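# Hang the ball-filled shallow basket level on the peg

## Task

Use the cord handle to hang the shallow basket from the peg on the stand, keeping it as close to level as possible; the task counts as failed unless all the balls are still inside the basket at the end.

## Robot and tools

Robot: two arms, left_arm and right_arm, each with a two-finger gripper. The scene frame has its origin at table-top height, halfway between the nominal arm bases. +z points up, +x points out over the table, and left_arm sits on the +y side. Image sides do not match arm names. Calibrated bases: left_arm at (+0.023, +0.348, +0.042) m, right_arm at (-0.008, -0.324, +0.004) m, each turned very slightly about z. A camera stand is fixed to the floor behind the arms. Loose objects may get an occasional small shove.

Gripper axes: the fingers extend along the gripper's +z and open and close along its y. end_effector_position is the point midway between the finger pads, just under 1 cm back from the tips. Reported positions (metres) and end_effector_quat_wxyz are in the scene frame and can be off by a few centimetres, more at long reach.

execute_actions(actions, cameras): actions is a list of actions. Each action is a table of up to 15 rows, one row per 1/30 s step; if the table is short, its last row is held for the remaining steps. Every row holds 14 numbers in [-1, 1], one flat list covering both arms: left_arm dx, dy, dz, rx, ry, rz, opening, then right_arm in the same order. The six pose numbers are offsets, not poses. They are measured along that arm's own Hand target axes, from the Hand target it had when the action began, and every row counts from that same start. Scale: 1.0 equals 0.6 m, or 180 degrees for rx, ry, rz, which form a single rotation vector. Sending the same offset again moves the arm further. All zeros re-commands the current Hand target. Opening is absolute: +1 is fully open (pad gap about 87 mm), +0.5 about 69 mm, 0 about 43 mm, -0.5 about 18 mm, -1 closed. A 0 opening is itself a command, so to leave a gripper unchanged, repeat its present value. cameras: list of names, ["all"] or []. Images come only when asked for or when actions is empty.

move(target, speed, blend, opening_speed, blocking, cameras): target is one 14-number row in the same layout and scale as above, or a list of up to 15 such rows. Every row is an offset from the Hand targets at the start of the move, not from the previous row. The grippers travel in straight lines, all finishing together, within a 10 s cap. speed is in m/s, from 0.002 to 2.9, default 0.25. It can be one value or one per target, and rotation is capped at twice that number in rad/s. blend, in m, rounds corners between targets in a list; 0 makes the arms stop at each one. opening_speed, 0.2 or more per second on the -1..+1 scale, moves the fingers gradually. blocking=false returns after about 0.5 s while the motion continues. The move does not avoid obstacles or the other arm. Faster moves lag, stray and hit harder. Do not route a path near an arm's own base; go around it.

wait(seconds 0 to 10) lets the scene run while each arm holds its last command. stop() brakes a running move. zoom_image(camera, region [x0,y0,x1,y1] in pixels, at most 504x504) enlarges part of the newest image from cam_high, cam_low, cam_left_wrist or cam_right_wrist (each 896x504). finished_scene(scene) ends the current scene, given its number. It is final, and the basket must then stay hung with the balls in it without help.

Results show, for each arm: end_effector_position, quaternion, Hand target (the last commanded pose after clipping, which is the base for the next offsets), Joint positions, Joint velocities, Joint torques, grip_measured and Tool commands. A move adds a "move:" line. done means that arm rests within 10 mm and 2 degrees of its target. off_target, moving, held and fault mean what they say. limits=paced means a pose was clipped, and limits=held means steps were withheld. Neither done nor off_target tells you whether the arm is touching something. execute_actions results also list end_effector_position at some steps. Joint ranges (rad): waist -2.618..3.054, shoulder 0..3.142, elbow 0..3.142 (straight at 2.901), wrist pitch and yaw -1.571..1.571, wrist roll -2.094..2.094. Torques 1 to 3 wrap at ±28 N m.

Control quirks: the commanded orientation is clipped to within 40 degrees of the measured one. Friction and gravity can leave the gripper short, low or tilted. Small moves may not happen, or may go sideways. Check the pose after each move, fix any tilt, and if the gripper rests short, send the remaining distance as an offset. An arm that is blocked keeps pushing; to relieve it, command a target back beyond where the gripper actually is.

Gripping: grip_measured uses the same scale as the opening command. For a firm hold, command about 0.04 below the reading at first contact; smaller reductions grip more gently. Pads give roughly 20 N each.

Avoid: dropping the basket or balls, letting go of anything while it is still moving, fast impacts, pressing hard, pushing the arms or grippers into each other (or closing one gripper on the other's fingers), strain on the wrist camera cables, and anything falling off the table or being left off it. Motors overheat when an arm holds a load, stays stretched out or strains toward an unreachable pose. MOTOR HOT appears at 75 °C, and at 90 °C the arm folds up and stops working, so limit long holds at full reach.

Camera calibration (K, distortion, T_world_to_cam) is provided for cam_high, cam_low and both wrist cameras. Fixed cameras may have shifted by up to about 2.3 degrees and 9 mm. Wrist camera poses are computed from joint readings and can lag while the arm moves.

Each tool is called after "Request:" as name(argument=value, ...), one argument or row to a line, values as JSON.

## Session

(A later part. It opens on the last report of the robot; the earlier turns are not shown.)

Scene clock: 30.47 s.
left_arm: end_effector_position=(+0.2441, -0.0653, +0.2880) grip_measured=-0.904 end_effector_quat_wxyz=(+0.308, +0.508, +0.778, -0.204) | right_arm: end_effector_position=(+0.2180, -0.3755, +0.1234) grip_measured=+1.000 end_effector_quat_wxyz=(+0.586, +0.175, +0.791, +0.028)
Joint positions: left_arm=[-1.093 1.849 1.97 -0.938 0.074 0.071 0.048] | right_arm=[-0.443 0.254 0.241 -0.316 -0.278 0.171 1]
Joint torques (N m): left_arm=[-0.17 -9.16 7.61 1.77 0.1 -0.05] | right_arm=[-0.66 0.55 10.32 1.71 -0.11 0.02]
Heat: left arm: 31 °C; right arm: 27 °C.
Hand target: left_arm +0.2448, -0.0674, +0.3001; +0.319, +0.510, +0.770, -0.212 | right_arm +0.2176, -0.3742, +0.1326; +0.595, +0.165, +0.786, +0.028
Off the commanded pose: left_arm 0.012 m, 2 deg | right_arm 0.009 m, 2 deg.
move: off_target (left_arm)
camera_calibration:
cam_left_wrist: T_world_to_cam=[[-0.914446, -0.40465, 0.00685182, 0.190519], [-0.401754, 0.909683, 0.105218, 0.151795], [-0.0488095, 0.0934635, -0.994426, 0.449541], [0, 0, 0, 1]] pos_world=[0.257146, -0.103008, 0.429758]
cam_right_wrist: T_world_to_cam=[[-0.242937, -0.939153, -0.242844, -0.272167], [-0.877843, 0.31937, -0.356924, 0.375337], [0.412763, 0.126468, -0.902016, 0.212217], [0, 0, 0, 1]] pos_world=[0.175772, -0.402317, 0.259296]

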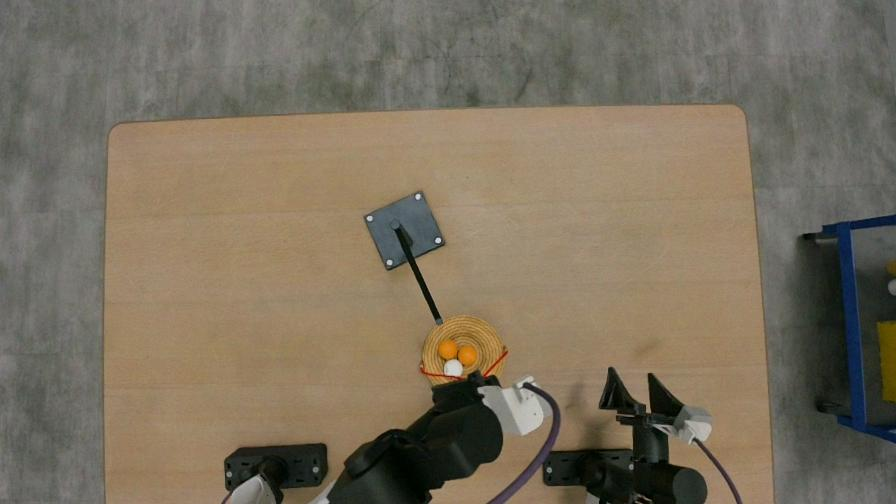

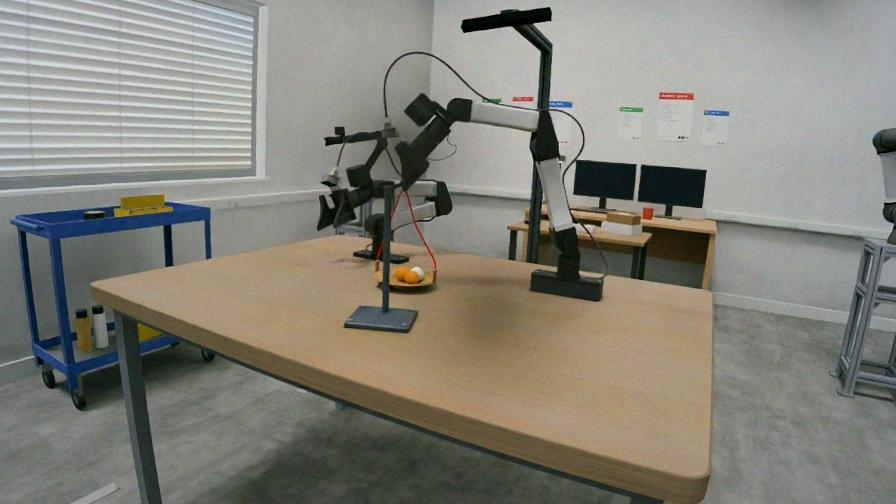

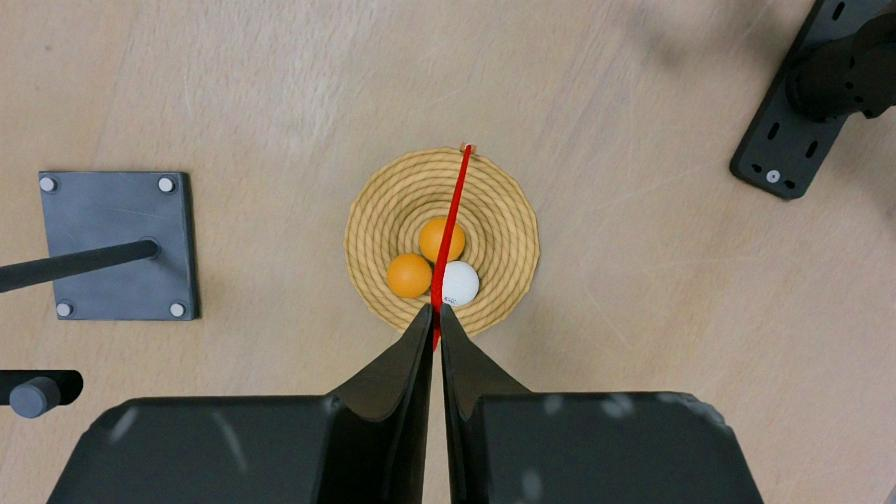

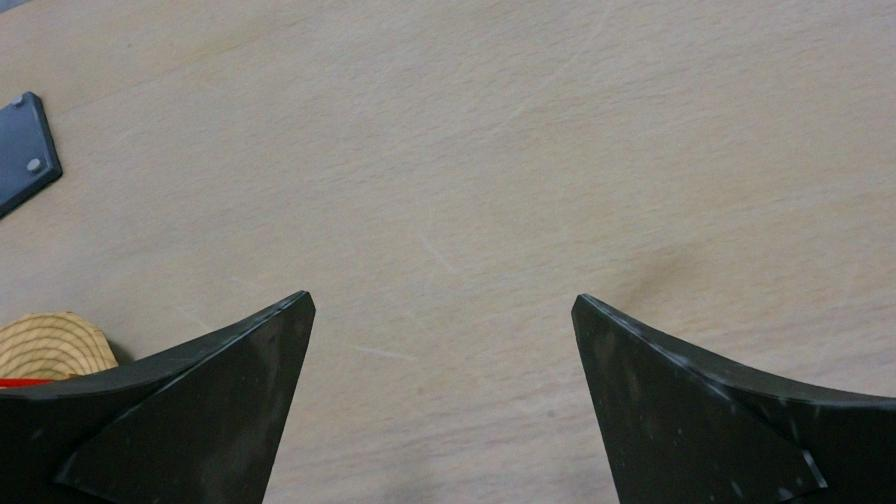

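Request:
move(
  target=[-0.058,-0.005,-0.0715,0,0,0,-1,0,0,0,0,0,0,1],
  speed=0.05,
  cameras=["all"],
)

Request:
zoom_image(
  camera="cam_low",
  region=[330, 100, 490, 310],
)

Scene clock: 32.47 s.
left_arm: end_effector_position=(+0.2394, -0.0569, +0.3466) grip_measured=-0.904 end_effector_quat_wxyz=(+0.306, +0.509, +0.779, -0.203) | right_arm: end_effector_position=(+0.2180, -0.3755, +0.1234) grip_measured=+1.000 end_effector_quat_wxyz=(+0.586, +0.175, +0.791, +0.028)
Joint positions: left_arm=[-1.093 1.98 2.427 -1.269 0.074 0.071 0.048] | right_arm=[-0.443 0.254 0.241 -0.316 -0.278 0.171 1]
Joint torques (N m): left_arm=[-0.62 -8.42 6.98 1.86 0.06 -0.1] | right_arm=[-0.64 0.58 10.33 1.71 -0.11 0.02]
Heat: left arm: 31 °C; right arm: 27 °C.
Hand target: left_arm +0.2399, -0.0632, +0.3552; +0.319, +0.510, +0.770, -0.212 | right_arm +0.2176, -0.3742, +0.1326; +0.595, +0.165, +0.786, +0.028
Off the commanded pose: left_arm 0.011 m, 2 deg | right_arm 0.009 m, 2 deg.
move: off_target (left_arm)
camera_calibration:
cam_left_wrist: T_world_to_cam=[[-0.914438, -0.404661, 0.00731222, 0.189024], [-0.401474, 0.909225, 0.110128, 0.134282], [-0.0512131, 0.0977698, -0.99389, 0.507427], [0, 0, 0, 1]] pos_world=[0.252749, -0.0952133, 0.488156]
cam_right_wrist: T_world_to_cam=[[-0.242937, -0.939153, -0.242844, -0.272167], [-0.877843, 0.31937, -0.356924, 0.375337], [0.412763, 0.126468, -0.902016, 0.212217], [0, 0, 0, 1]] pos_world=[0.175772, -0.402317, 0.259296]

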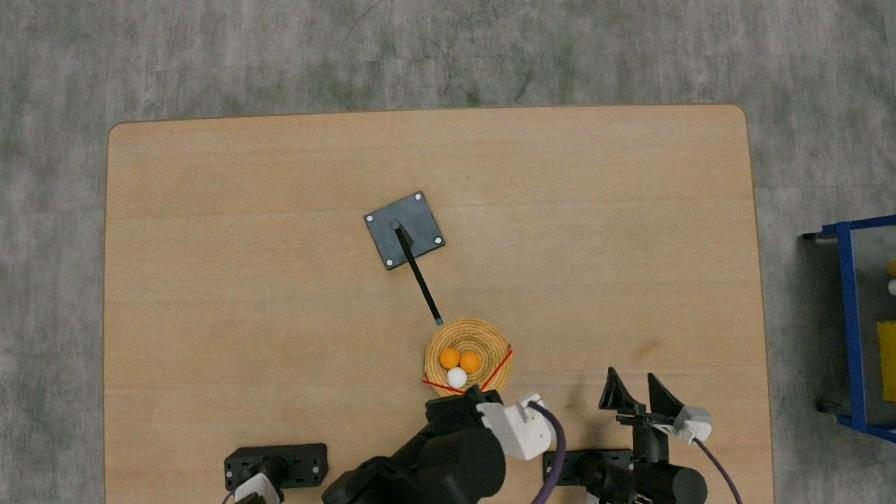

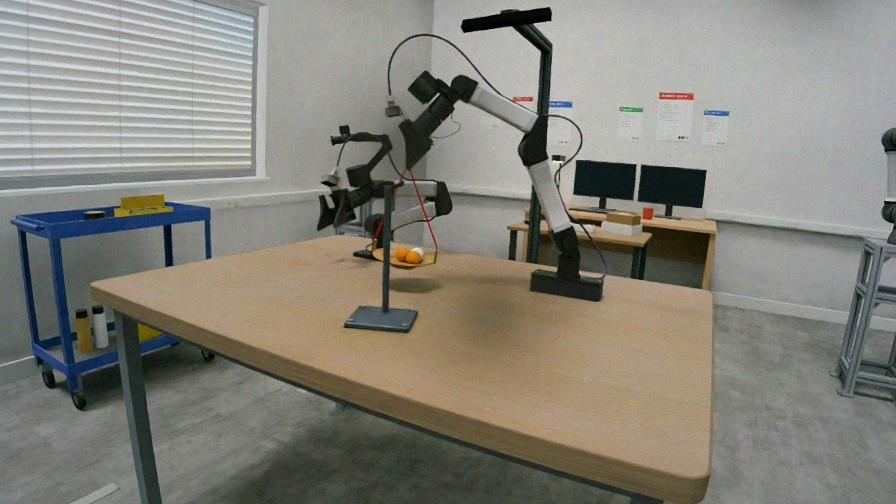

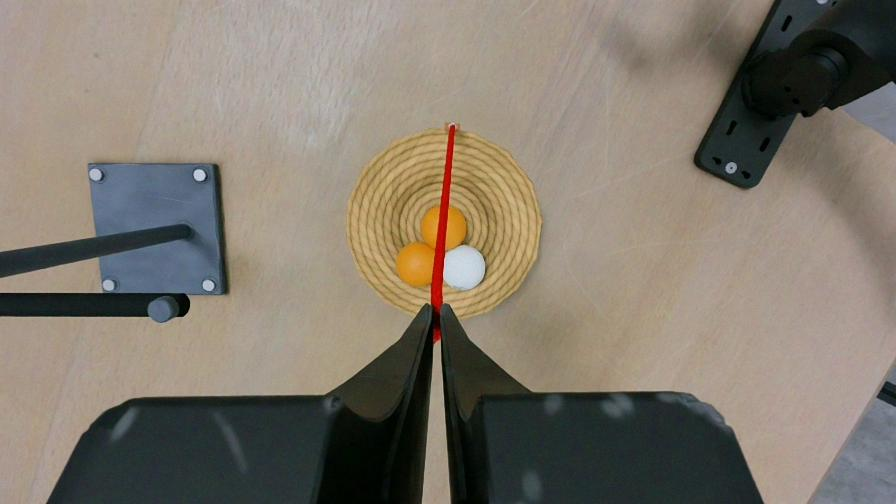

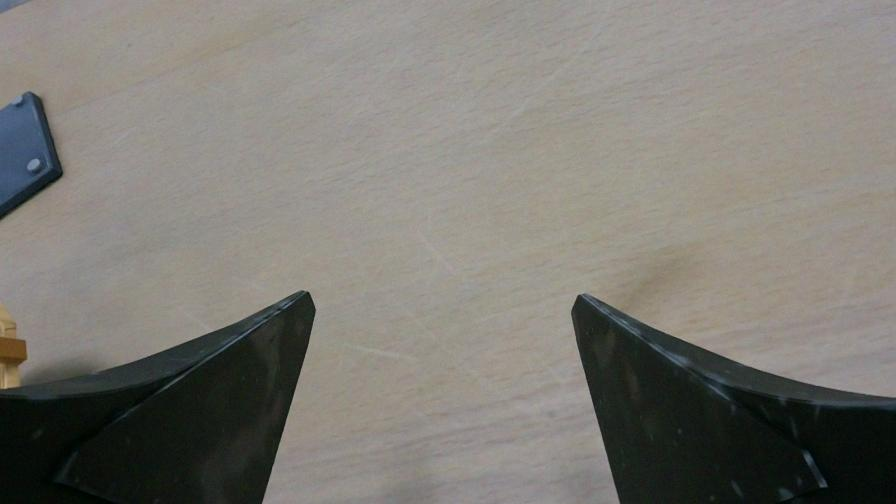

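Scaled by 2.400 from the camera's 896x504 image, which has a finer 1280x720 frame.

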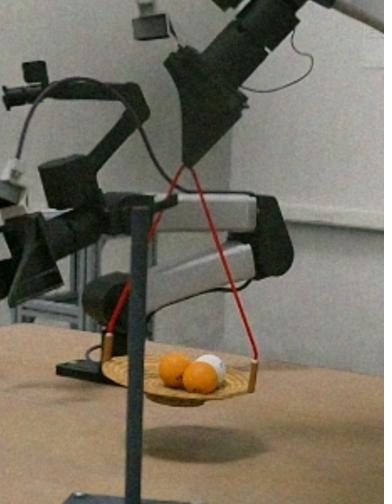

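Request:
move(
  target=[0.010,0.155,-0.010,0,0,0,-1,0,0,0,0,0,0,1],
  speed=0.05,
  cameras=["cam_low","cam_left_wrist"],
)

Request:
zoom_image(
  camera="cam_low",
  region=[340, 130, 460, 310],
)

Scene clock: 35.73 s.
left_arm: end_effector_position=(+0.3184, -0.0148, +0.3483) grip_measured=-0.904 end_effector_quat_wxyz=(+0.307, +0.506, +0.780, -0.205) | right_arm: end_effector_position=(+0.2180, -0.3755, +0.1234) grip_measured=+1.000 end_effector_quat_wxyz=(+0.586, +0.175, +0.791, +0.028)
Joint positions: left_arm=[-0.856 2.105 2.646 -1.387 0.235 0.242 0.048] | right_arm=[-0.443 0.254 0.241 -0.316 -0.278 0.171 1]
Joint torques (N m): left_arm=[0.2 -8.84 6.49 1.82 0.25 -0.03] | right_arm=[-0.65 0.57 10.35 1.71 -0.11 0.02]
Heat: left arm: 31 °C; right arm: 28 °C.
Hand target: left_arm +0.3221, -0.0191, +0.3550; +0.319, +0.510, +0.770, -0.212 | right_arm +0.2176, -0.3742, +0.1326; +0.595, +0.165, +0.786, +0.028
Off the commanded pose: left_arm 0.009 m, 2 deg | right_arm 0.009 m, 2 deg.
move: done
camera_calibration:
cam_left_wrist: T_world_to_cam=[[-0.912694, -0.408472, 0.0118473, 0.276207], [-0.405032, 0.908094, 0.106366, 0.129899], [-0.0542059, 0.0922811, -0.994256, 0.51008], [0, 0, 0, 1]] pos_world=[0.332355, -0.0522085, 0.490061]
Images, in order (width x height): cam_low 896x504, cam_left_wrist 896x504.

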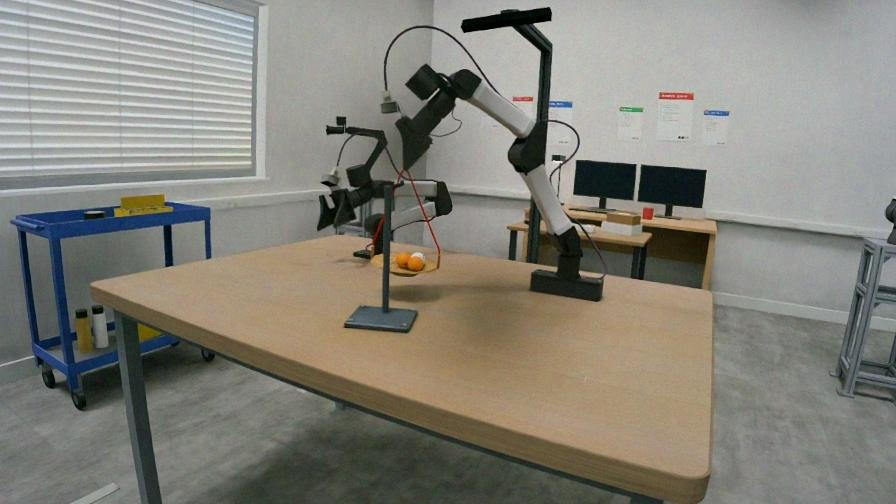

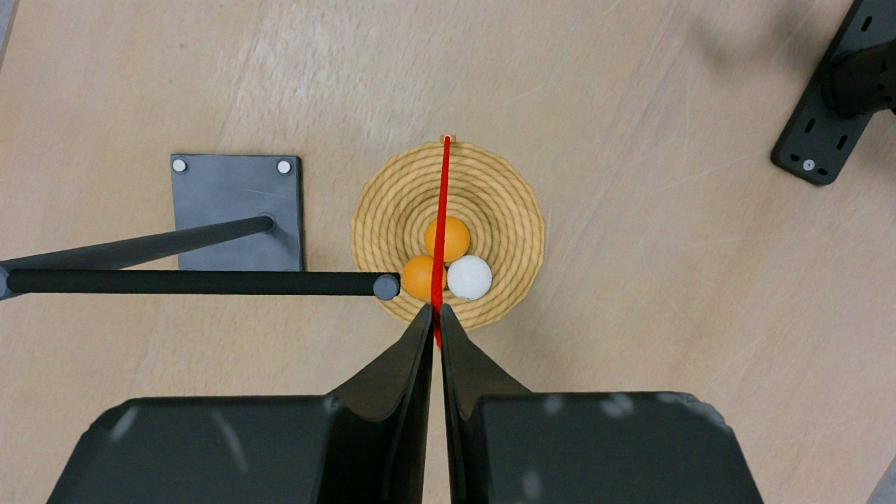

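Scaled by 2.800 from the camera's 896x504 image, which has a finer 1280x720 frame.

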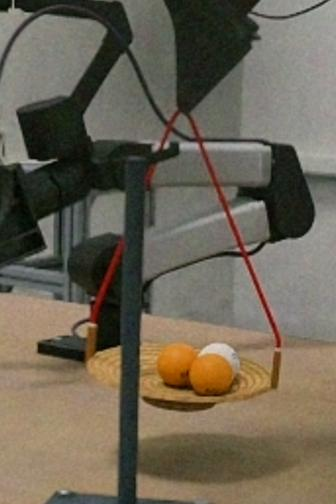

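Request:
move(
  target=[0.003,0.078,0.006,0,0,0,-1,0,0,0,0,0,0,1],
  speed=0.04,
  cameras=["cam_high","cam_low","cam_left_wrist"],
)

Request:
zoom_image(
  camera="cam_low",
  region=[340, 130, 460, 310],
)

Scene clock: 41.50 s.
left_arm: end_effector_position=(+0.3609, +0.0021, +0.3439) grip_measured=-0.904 end_effector_quat_wxyz=(+0.318, +0.502, +0.777, -0.209) | right_arm: end_effector_position=(+0.2180, -0.3755, +0.1234) grip_measured=+1.000 end_effector_quat_wxyz=(+0.586, +0.175, +0.791, +0.028)
Joint positions: left_arm=[-0.748 2.23 2.84 -1.451 0.305 0.317 0.048] | right_arm=[-0.443 0.254 0.241 -0.316 -0.278 0.171 1]
Joint torques (N m): left_arm=[0.17 -9.46 6.28 1.85 0.3 -0.01] | right_arm=[-0.64 0.57 10.33 1.71 -0.11 0.02]
Heat: left arm: 31 °C; right arm: 28 °C.
Hand target: left_arm +0.3657, -0.0021, +0.3511; +0.319, +0.510, +0.770, -0.212 | right_arm +0.2176, -0.3742, +0.1326; +0.595, +0.165, +0.786, +0.028
Off the commanded pose: left_arm 0.010 m, 1 deg | right_arm 0.009 m, 2 deg.
elbow stopped short (left arm): the move would have taken joint 3 (elbow) straighter than the controller allows.
move: done
camera_calibration:
cam_left_wrist: T_world_to_cam=[[-0.910189, -0.414126, 0.0074778, 0.322446], [-0.41216, 0.907359, 0.0825995, 0.143031], [-0.0409917, 0.0720991, -0.996555, 0.502626], [0, 0, 0, 1]] pos_world=[0.373042, -0.0324862, 0.486669]
Images, in order (width x height): cam_high 896x504, cam_low 896x504, cam_left_wrist 896x504.

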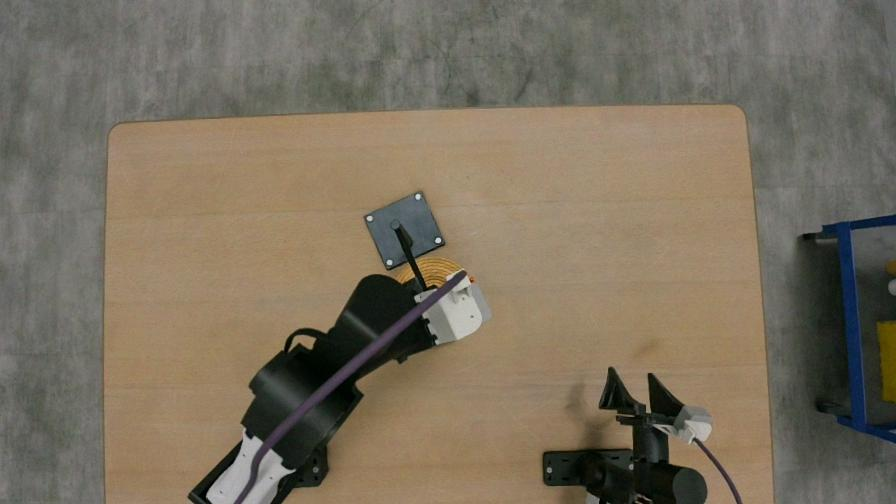

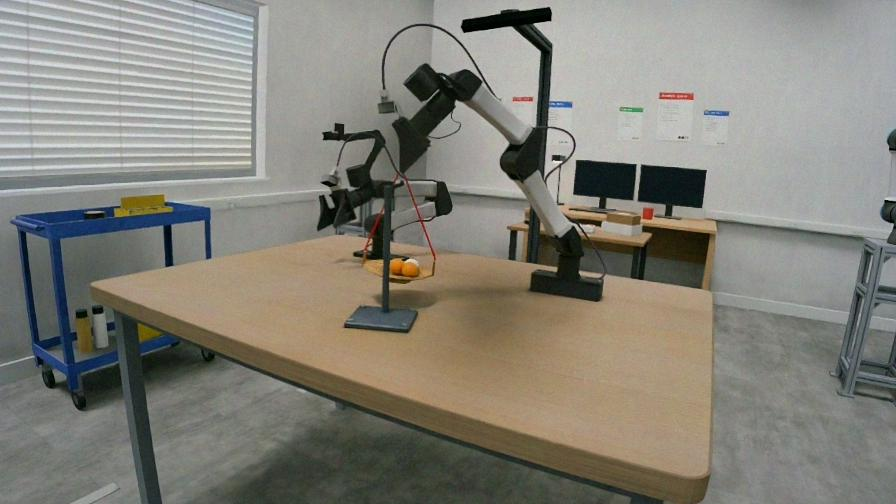

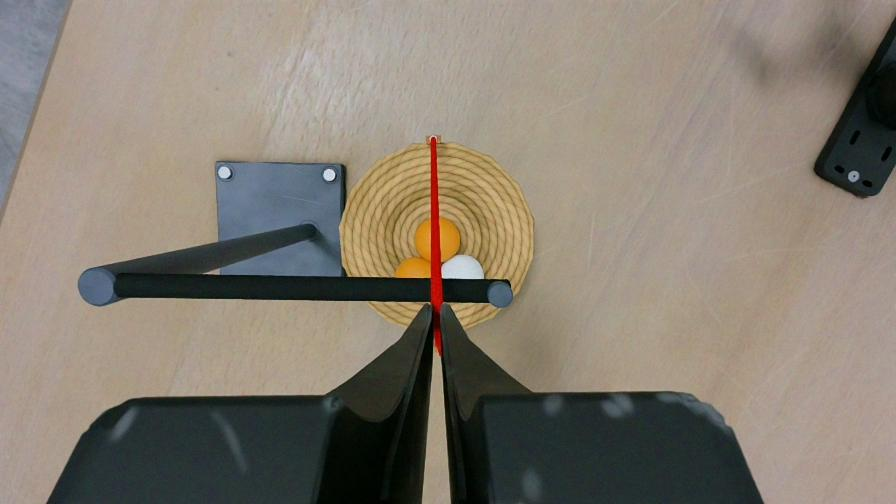

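Scaled by 2.800 from the camera's 896x504 image, which has a finer 1280x720 frame.

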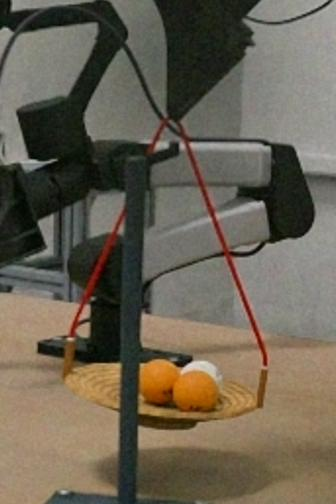

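Request:
move(
  target=[0.016,0,0.016,0,0,0,-1,0,0,0,0,0,0,1],
  speed=0.03,
  cameras=["cam_low","cam_left_wrist"],
)

Request:
zoom_image(
  camera="cam_low",
  region=[360, 150, 440, 210],
)

Scene clock: 43.23 s.
left_arm: end_effector_position=(+0.3614, +0.0020, +0.3281) grip_measured=-0.904 end_effector_quat_wxyz=(+0.297, +0.507, +0.783, -0.204) | right_arm: end_effector_position=(+0.2180, -0.3755, +0.1234) grip_measured=+1.000 end_effector_quat_wxyz=(+0.586, +0.175, +0.791, +0.028)
Joint positions: left_arm=[-0.748 2.23 2.784 -1.443 0.306 0.327 0.048] | right_arm=[-0.443 0.254 0.241 -0.316 -0.278 0.171 1]
Joint torques (N m): left_arm=[0.2 -11.19 4.22 1.97 0.29 -0.01] | right_arm=[-0.64 0.58 10.33 1.71 -0.11 0.02]
Heat: left arm: 32 °C; right arm: 28 °C.
Hand target: left_arm +0.3657, -0.0021, +0.3376; +0.319, +0.510, +0.770, -0.212 | right_arm +0.2176, -0.3742, +0.1326; +0.595, +0.165, +0.786, +0.028
Off the commanded pose: left_arm 0.011 m, 3 deg | right_arm 0.009 m, 2 deg.
move: off_target (left_arm)
camera_calibration:
cam_left_wrist: T_world_to_cam=[[-0.912928, -0.407566, 0.02125, 0.319476], [-0.402017, 0.907029, 0.125224, 0.126988], [-0.0703112, 0.105777, -0.991901, 0.495865], [0, 0, 0, 1]] pos_world=[0.377575, -0.037425, 0.469159]
Images, in order (width x height): cam_low 896x504, cam_left_wrist 896x504.

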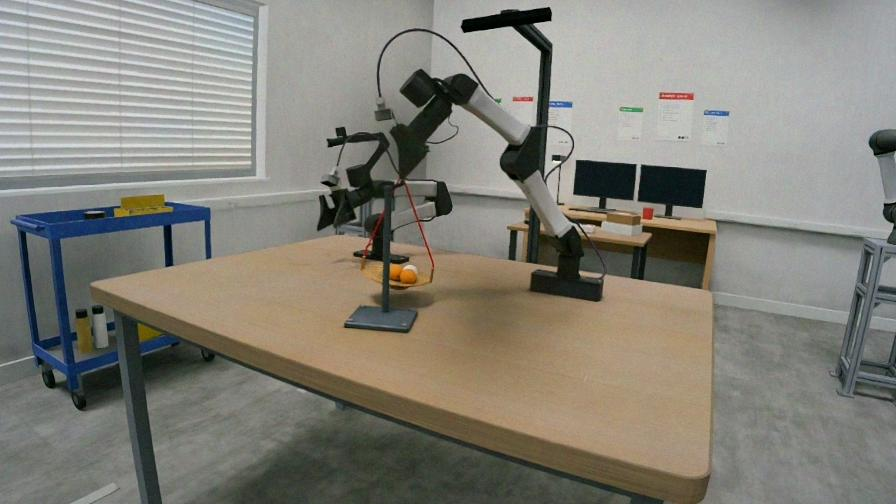

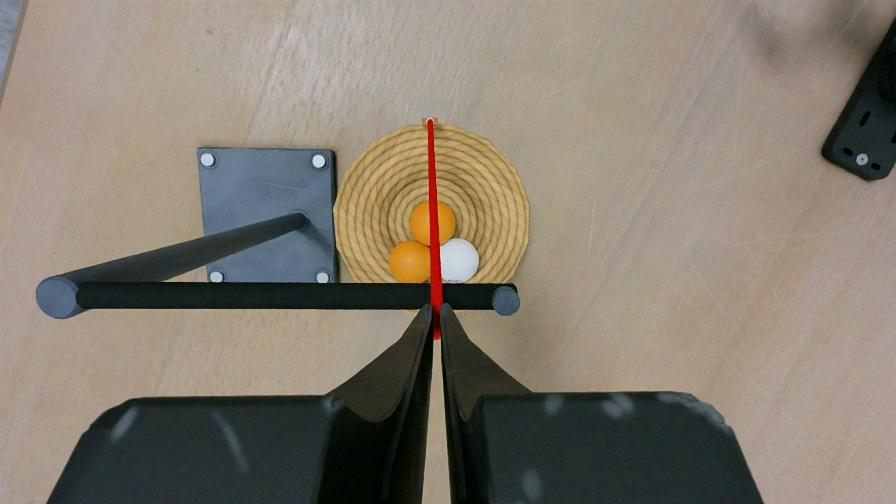

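Scaled by 6.300 from the camera's 896x504 image, which has a finer 1280x720 frame.

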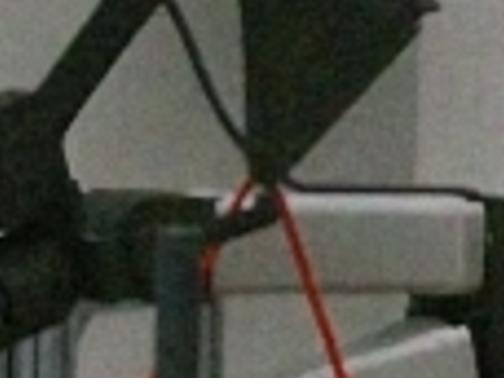

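Request:
move(
  target=[0.009,0,0.009,0,0,0,-1,0,0,0,0,0,0,1],
  speed=0.02,
  cameras=["cam_low","cam_left_wrist"],
)

Request:
zoom_image(
  camera="cam_low",
  region=[360, 150, 440, 210],
)

Request:
zoom_image(
  camera="cam_left_wrist",
  region=[360, 220, 560, 360],
)

Scene clock: 44.43 s.
left_arm: end_effector_position=(+0.3628, +0.0003, +0.3196) grip_measured=-0.904 end_effector_quat_wxyz=(+0.297, +0.508, +0.782, -0.207) | right_arm: end_effector_position=(+0.2180, -0.3755, +0.1234) grip_measured=+1.000 end_effector_quat_wxyz=(+0.586, +0.175, +0.791, +0.028)
Joint positions: left_arm=[-0.747 2.147 2.585 -1.324 0.312 0.329 0.048] | right_arm=[-0.443 0.254 0.241 -0.316 -0.278 0.171 1]
Joint torques (N m): left_arm=[0.05 -11.81 3.71 2.01 0.24 -0.03] | right_arm=[-0.65 0.55 10.33 1.71 -0.11 0.02]
Heat: left arm: 32 °C; right arm: 28 °C.
Hand target: left_arm +0.3656, -0.0021, +0.3300; +0.319, +0.510, +0.770, -0.212 | right_arm +0.2176, -0.3742, +0.1326; +0.595, +0.165, +0.786, +0.028
Off the commanded pose: left_arm 0.011 m, 3 deg | right_arm 0.009 m, 2 deg.
move: off_target (left_arm)
camera_calibration:
cam_left_wrist: T_world_to_cam=[[-0.914495, -0.403942, 0.0230107, 0.320183], [-0.39851, 0.909106, 0.121308, 0.130158], [-0.0699207, 0.101766, -0.992348, 0.48765], [0, 0, 0, 1]] pos_world=[0.378772, -0.0386179, 0.460762]
Images, in order (width x height): cam_low 896x504, cam_left_wrist 896x504.

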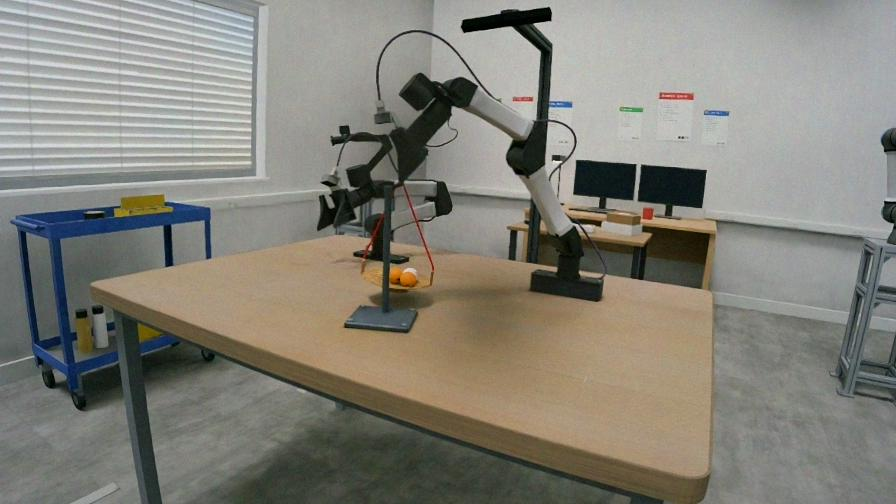

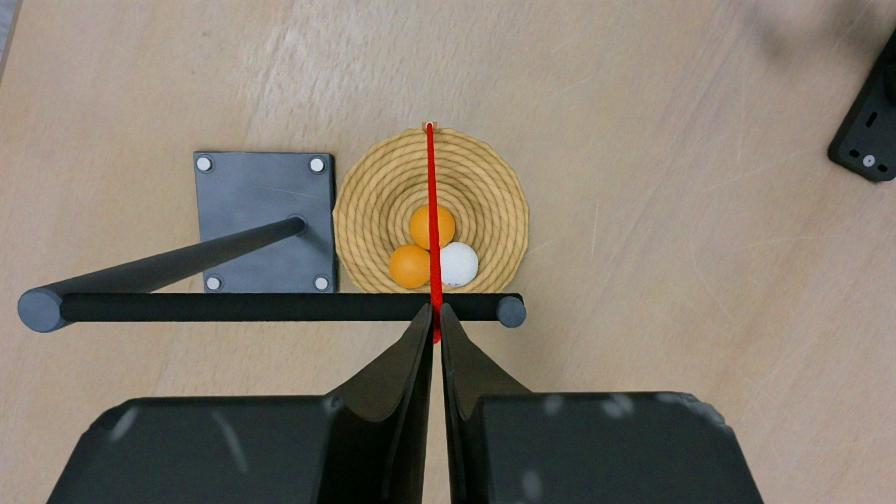

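Scaled by 6.300 from the camera's 896x504 image, which has a finer 1280x720 frame.

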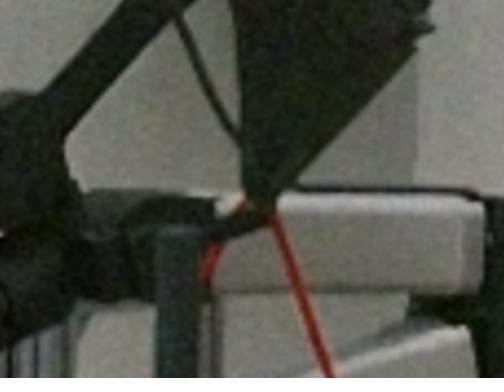

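Scaled by 2.520 from the camera's 896x504 image, which has a finer 1280x720 frame.

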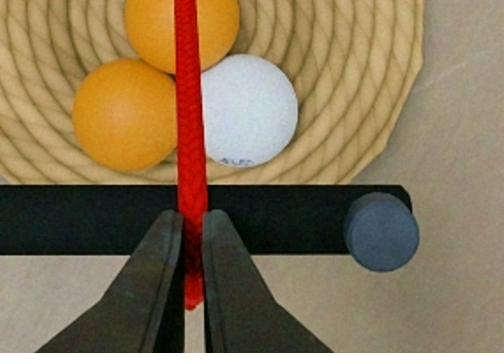

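Request:
move(
  target=[0.0059,0,0.0059,0,0,0,-1,0,0,0,0,0,0,1],
  speed=0.03,
  cameras=["cam_low","cam_left_wrist"],
)

Request:
zoom_image(
  camera="cam_low",
  region=[340, 160, 440, 310],
)

Scene clock: 46.00 s.
left_arm: end_effector_position=(+0.3627, +0.0004, +0.3195) grip_measured=-0.904 end_effector_quat_wxyz=(+0.304, +0.508, +0.779, -0.208) | right_arm: end_effector_position=(+0.2180, -0.3755, +0.1234) grip_measured=+1.000 end_effector_quat_wxyz=(+0.586, +0.175, +0.791, +0.028)
Joint positions: left_arm=[-0.747 2.104 2.502 -1.269 0.312 0.329 0.048] | right_arm=[-0.443 0.254 0.241 -0.316 -0.278 0.171 1]
Joint torques (N m): left_arm=[0.1 -11.06 3.54 2 0.25 -0.04] | right_arm=[-0.65 0.57 10.33 1.72 -0.11 0.02]
Heat: left arm: 33 °C; right arm: 29 °C.
Hand target: left_arm +0.3656, -0.0021, +0.3250; +0.319, +0.510, +0.770, -0.212 | right_arm +0.2176, -0.3742, +0.1326; +0.595, +0.165, +0.786, +0.028
Off the commanded pose: left_arm 0.007 m, 2 deg | right_arm 0.009 m, 2 deg.
move: done
camera_calibration:
cam_left_wrist: T_world_to_cam=[[-0.914697, -0.403807, 0.0164354, 0.322329], [-0.399897, 0.910221, 0.107611, 0.134921], [-0.0584138, 0.0918589, -0.994057, 0.483956], [0, 0, 0, 1]] pos_world=[0.377057, -0.0371054, 0.461264]
Images, in order (width x height): cam_low 896x504, cam_left_wrist 896x504.

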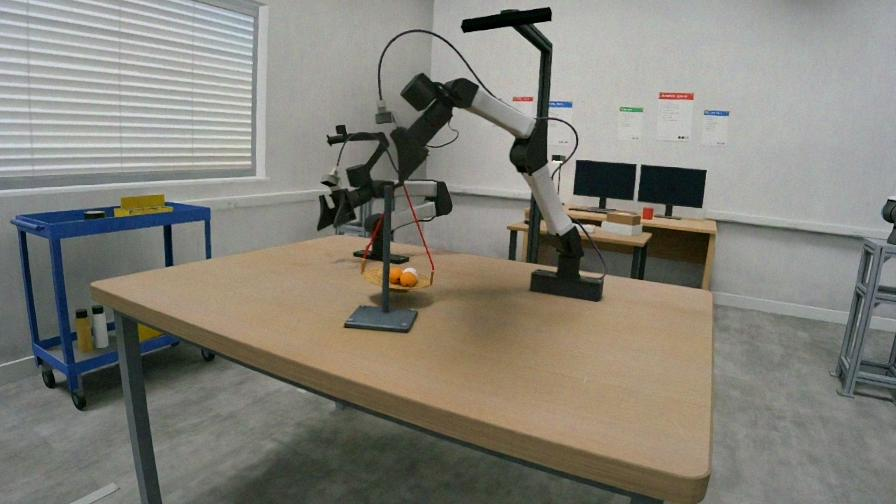

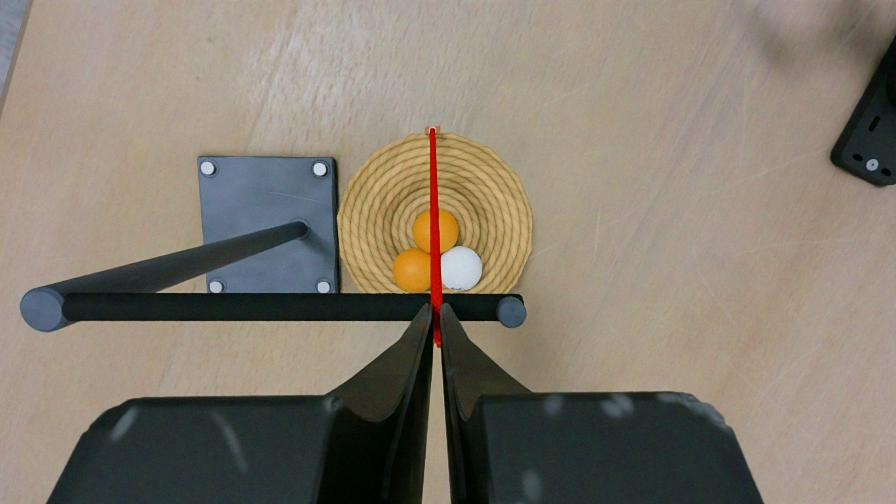

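Scaled by 3.360 from the camera's 896x504 image, which has a finer 1280x720 frame.

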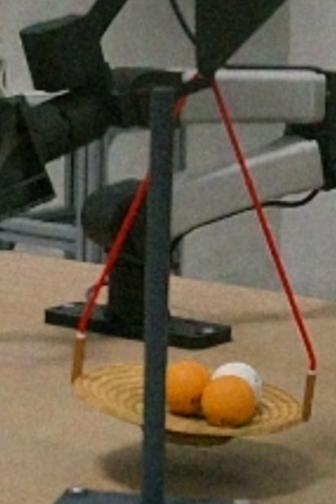

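Request:
move(
  target=[0.0059,0,0.0059,0,0,0,-1,0,0,0,0,0,0,1],
  speed=0.03,
  cameras=["cam_low","cam_left_wrist"],
)

Request:
zoom_image(
  camera="cam_low",
  region=[340, 160, 440, 310],
)

Scene clock: 47.03 s.
left_arm: end_effector_position=(+0.3626, +0.0005, +0.3192) grip_measured=-0.904 end_effector_quat_wxyz=(+0.311, +0.507, +0.776, -0.209) | right_arm: end_effector_position=(+0.2180, -0.3755, +0.1234) grip_measured=+1.000 end_effector_quat_wxyz=(+0.586, +0.175, +0.791, +0.028)
Joint positions: left_arm=[-0.747 2.071 2.437 -1.224 0.312 0.329 0.048] | right_arm=[-0.443 0.254 0.241 -0.316 -0.278 0.171 1]
Joint torques (N m): left_arm=[0.09 -10.29 3.55 1.97 0.2 -0.06] | right_arm=[-0.66 0.58 10.35 1.71 -0.11 0.02]
Heat: left arm: 33 °C; right arm: 29 °C.
Hand target: left_arm +0.3656, -0.0021, +0.3199; +0.319, +0.510, +0.770, -0.212 | right_arm +0.2176, -0.3742, +0.1326; +0.595, +0.165, +0.786, +0.028
Off the commanded pose: left_arm 0.004 m, 1 deg | right_arm 0.009 m, 2 deg.
move: done
camera_calibration:
cam_left_wrist: T_world_to_cam=[[-0.914876, -0.403596, 0.0105833, 0.324196], [-0.400858, 0.911169, 0.0953101, 0.13905], [-0.04811, 0.0829546, -0.995391, 0.480263], [0, 0, 0, 1]] pos_world=[0.375444, -0.035694, 0.461365]
Images, in order (width x height): cam_low 896x504, cam_left_wrist 896x504.

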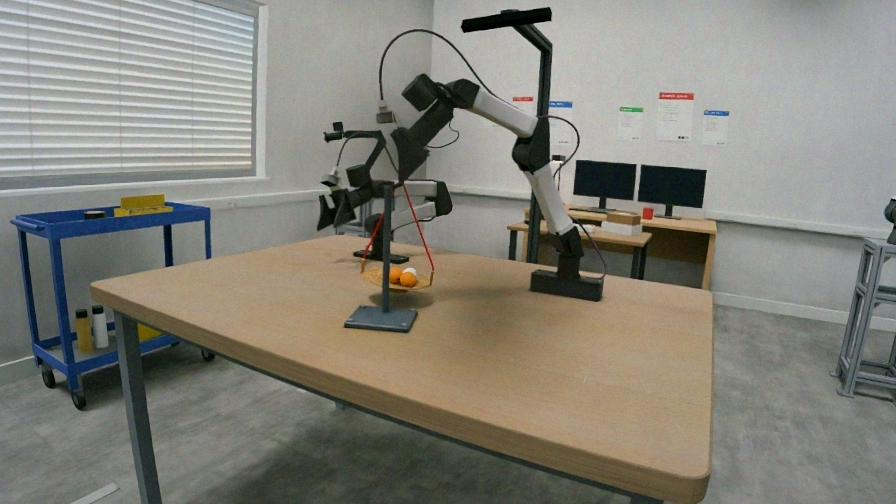

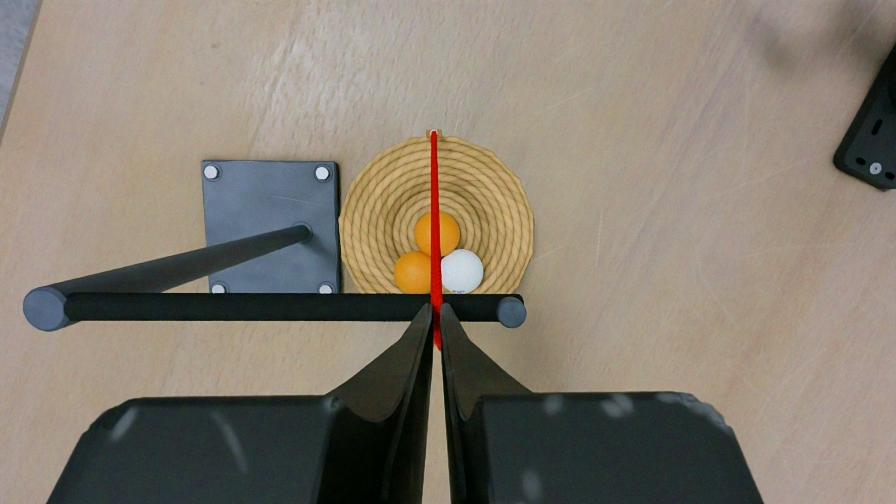

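Scaled by 3.360 from the camera's 896x504 image, which has a finer 1280x720 frame.

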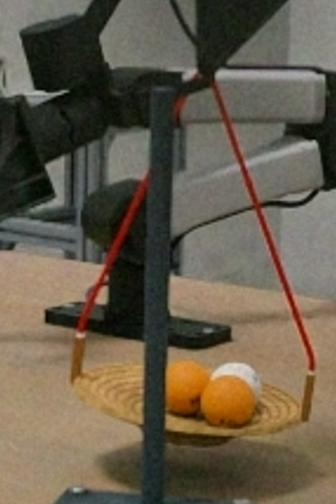

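Request:
move(
  target=[-0.0047,0,-0.0047,0,0,0,-0.75,0,0,0,0,0,0,1],
  speed=0.03,
  opening_speed=0.3,
  cameras=["cam_low","cam_left_wrist"],
)

Request:
zoom_image(
  camera="cam_low",
  region=[340, 160, 440, 310],
)

Request:
zoom_image(
  camera="cam_left_wrist",
  region=[340, 240, 540, 390],
)

Scene clock: 48.27 s.
left_arm: end_effector_position=(+0.3621, +0.0003, +0.3202) grip_measured=-0.751 end_effector_quat_wxyz=(+0.311, +0.508, +0.776, -0.210) | right_arm: end_effector_position=(+0.2180, -0.3755, +0.1234) grip_measured=+1.000 end_effector_quat_wxyz=(+0.586, +0.175, +0.791, +0.028)
Joint positions: left_arm=[-0.747 2.071 2.441 -1.226 0.315 0.329 0.125] | right_arm=[-0.443 0.254 0.241 -0.316 -0.278 0.171 1]
Joint torques (N m): left_arm=[0.09 -9.1 6.46 1.73 0.24 -0.06] | right_arm=[-0.64 0.57 10.35 1.72 -0.11 0.02]
Heat: left arm: 33 °C; right arm: 29 °C.
Hand target: left_arm +0.3656, -0.0022, +0.3239; +0.319, +0.510, +0.770, -0.212 | right_arm +0.2176, -0.3742, +0.1326; +0.595, +0.165, +0.786, +0.028
Off the commanded pose: left_arm 0.006 m, 1 deg | right_arm 0.009 m, 2 deg.
move: done
camera_calibration:
cam_left_wrist: T_world_to_cam=[[-0.915569, -0.40199, 0.011723, 0.323558], [-0.399272, 0.912094, 0.0930871, 0.139116], [-0.0481125, 0.080547, -0.995589, 0.481333], [0, 0, 0, 1]] pos_world=[0.374943, -0.03559, 0.462467]
Images, in order (width x height): cam_low 896x504, cam_left_wrist 896x504.

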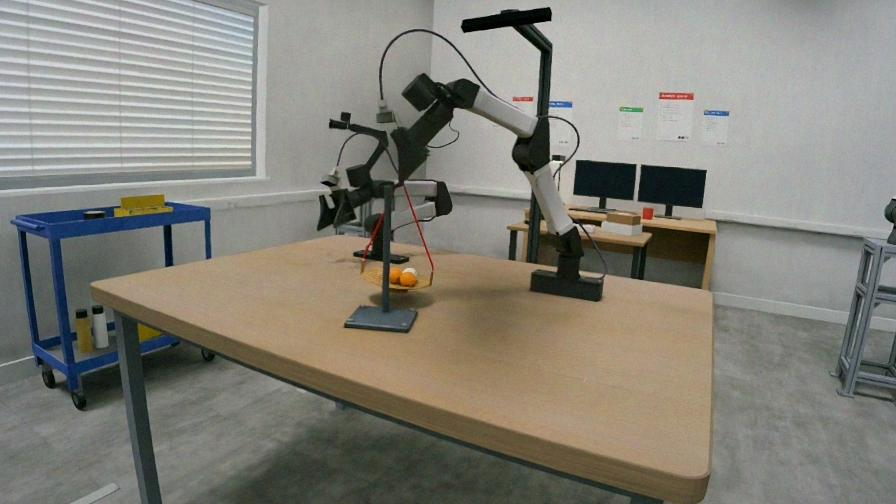

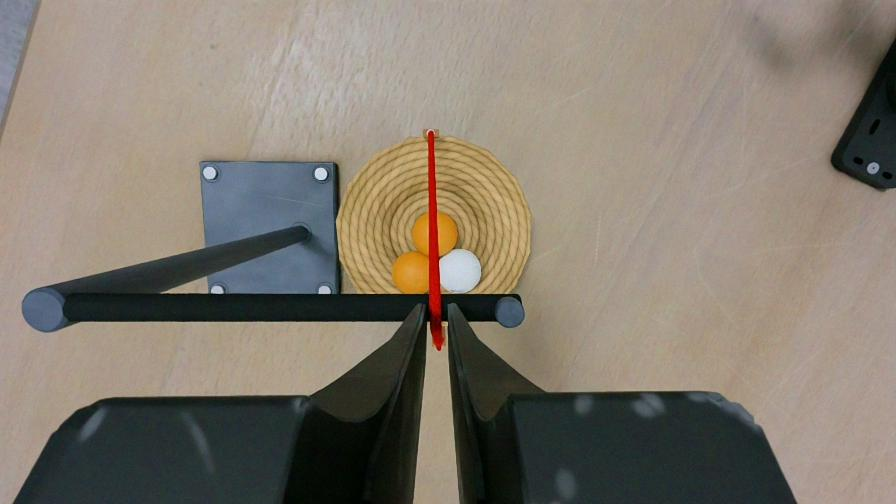

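Scaled by 3.360 from the camera's 896x504 image, which has a finer 1280x720 frame.

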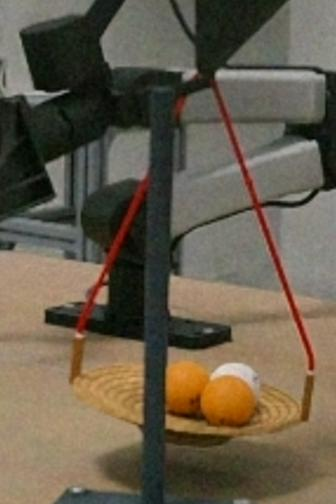

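Scaled by 2.520 from the camera's 896x504 image, which has a finer 1280x720 frame.

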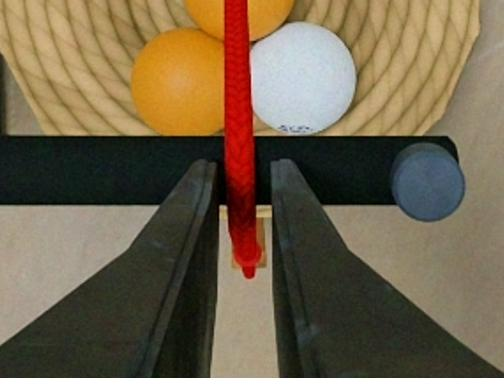

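Request:
move(
  target=[
    [0,0,-0.012,0,0,0,-0.6,0,0,0,0,0,0,1],
    [0.01,0,-0.1,0,0,0,-0.6,0,0,0,0,0,0,1],
  ],
  speed=[0.02,0.05],
  opening_speed=0.4,
  cameras=["cam_low","cam_left_wrist"],
)

Request:
zoom_image(
  camera="cam_low",
  region=[340, 160, 440, 310],
)

Request:
zoom_image(
  camera="cam_low",
  region=[345, 240, 455, 310],
)

Scene clock: 51.07 s.
left_arm: end_effector_position=(+0.3518, +0.0355, +0.3412) grip_measured=-0.600 end_effector_quat_wxyz=(+0.296, +0.507, +0.782, -0.208) | right_arm: end_effector_position=(+0.2180, -0.3755, +0.1234) grip_measured=+1.000 end_effector_quat_wxyz=(+0.586, +0.175, +0.791, +0.028)
Joint positions: left_arm=[-0.694 2.052 2.539 -1.389 0.348 0.37 0.2] | right_arm=[-0.443 0.254 0.241 -0.316 -0.278 0.171 1]
Joint torques (N m): left_arm=[0.29 -11.85 6.22 1.55 0.31 0] | right_arm=[-0.66 0.58 10.36 1.71 -0.11 0.02]
Heat: left arm: 33 °C; right arm: 29 °C.
Hand target: left_arm +0.3474, +0.0409, +0.3621; +0.319, +0.510, +0.770, -0.212 | right_arm +0.2176, -0.3742, +0.1326; +0.595, +0.165, +0.786, +0.028
Off the commanded pose: left_arm 0.022 m, 3 deg | right_arm 0.009 m, 2 deg.
move: off_target (left_arm)
camera_calibration:
cam_left_wrist: T_world_to_cam=[[-0.914402, -0.403919, 0.0268219, 0.322596], [-0.398132, 0.909328, 0.120886, 0.0910536], [-0.0732179, 0.0998593, -0.992304, 0.505918], [0, 0, 0, 1]] pos_world=[0.368276, -0.00301552, 0.482364]
Images, in order (width x height): cam_low 896x504, cam_left_wrist 896x504.

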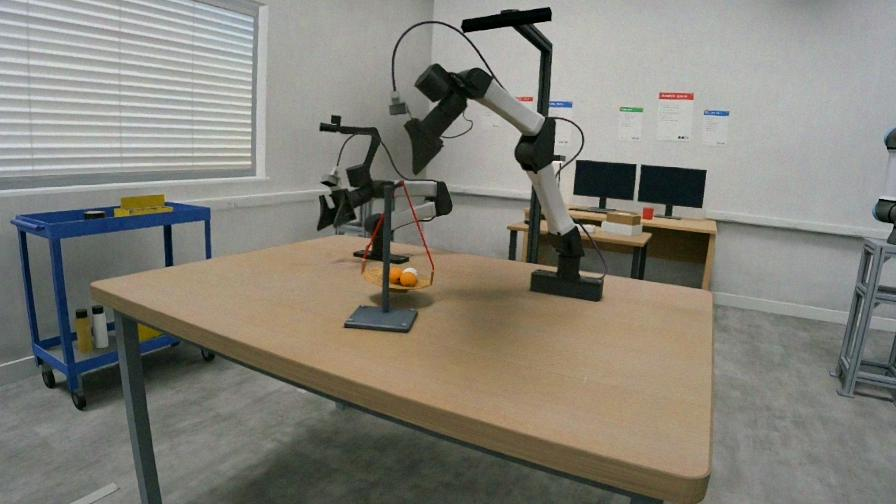

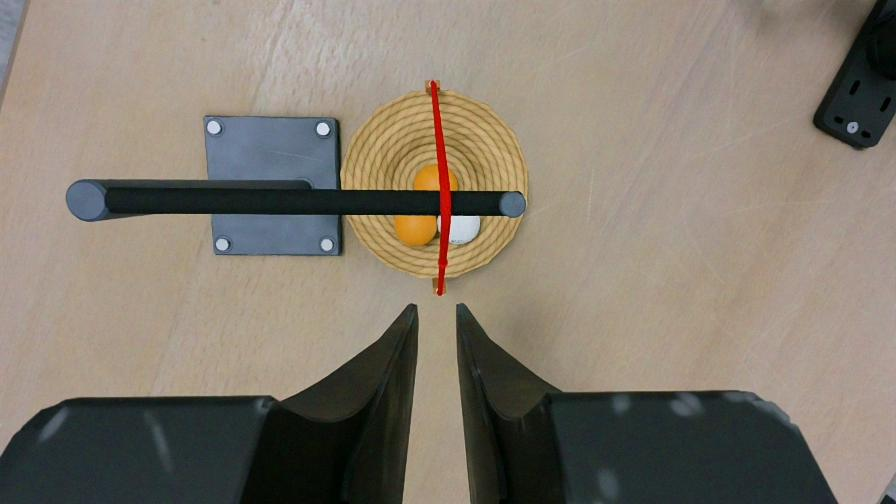

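Scaled by 3.360 from the camera's 896x504 image, which has a finer 1280x720 frame.

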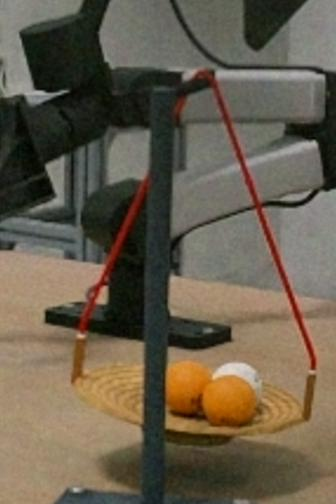

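Scaled by 4.582 from the camera's 896x504 image, which has a finer 1280x720 frame.

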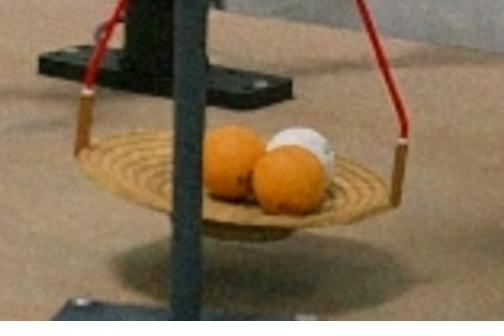

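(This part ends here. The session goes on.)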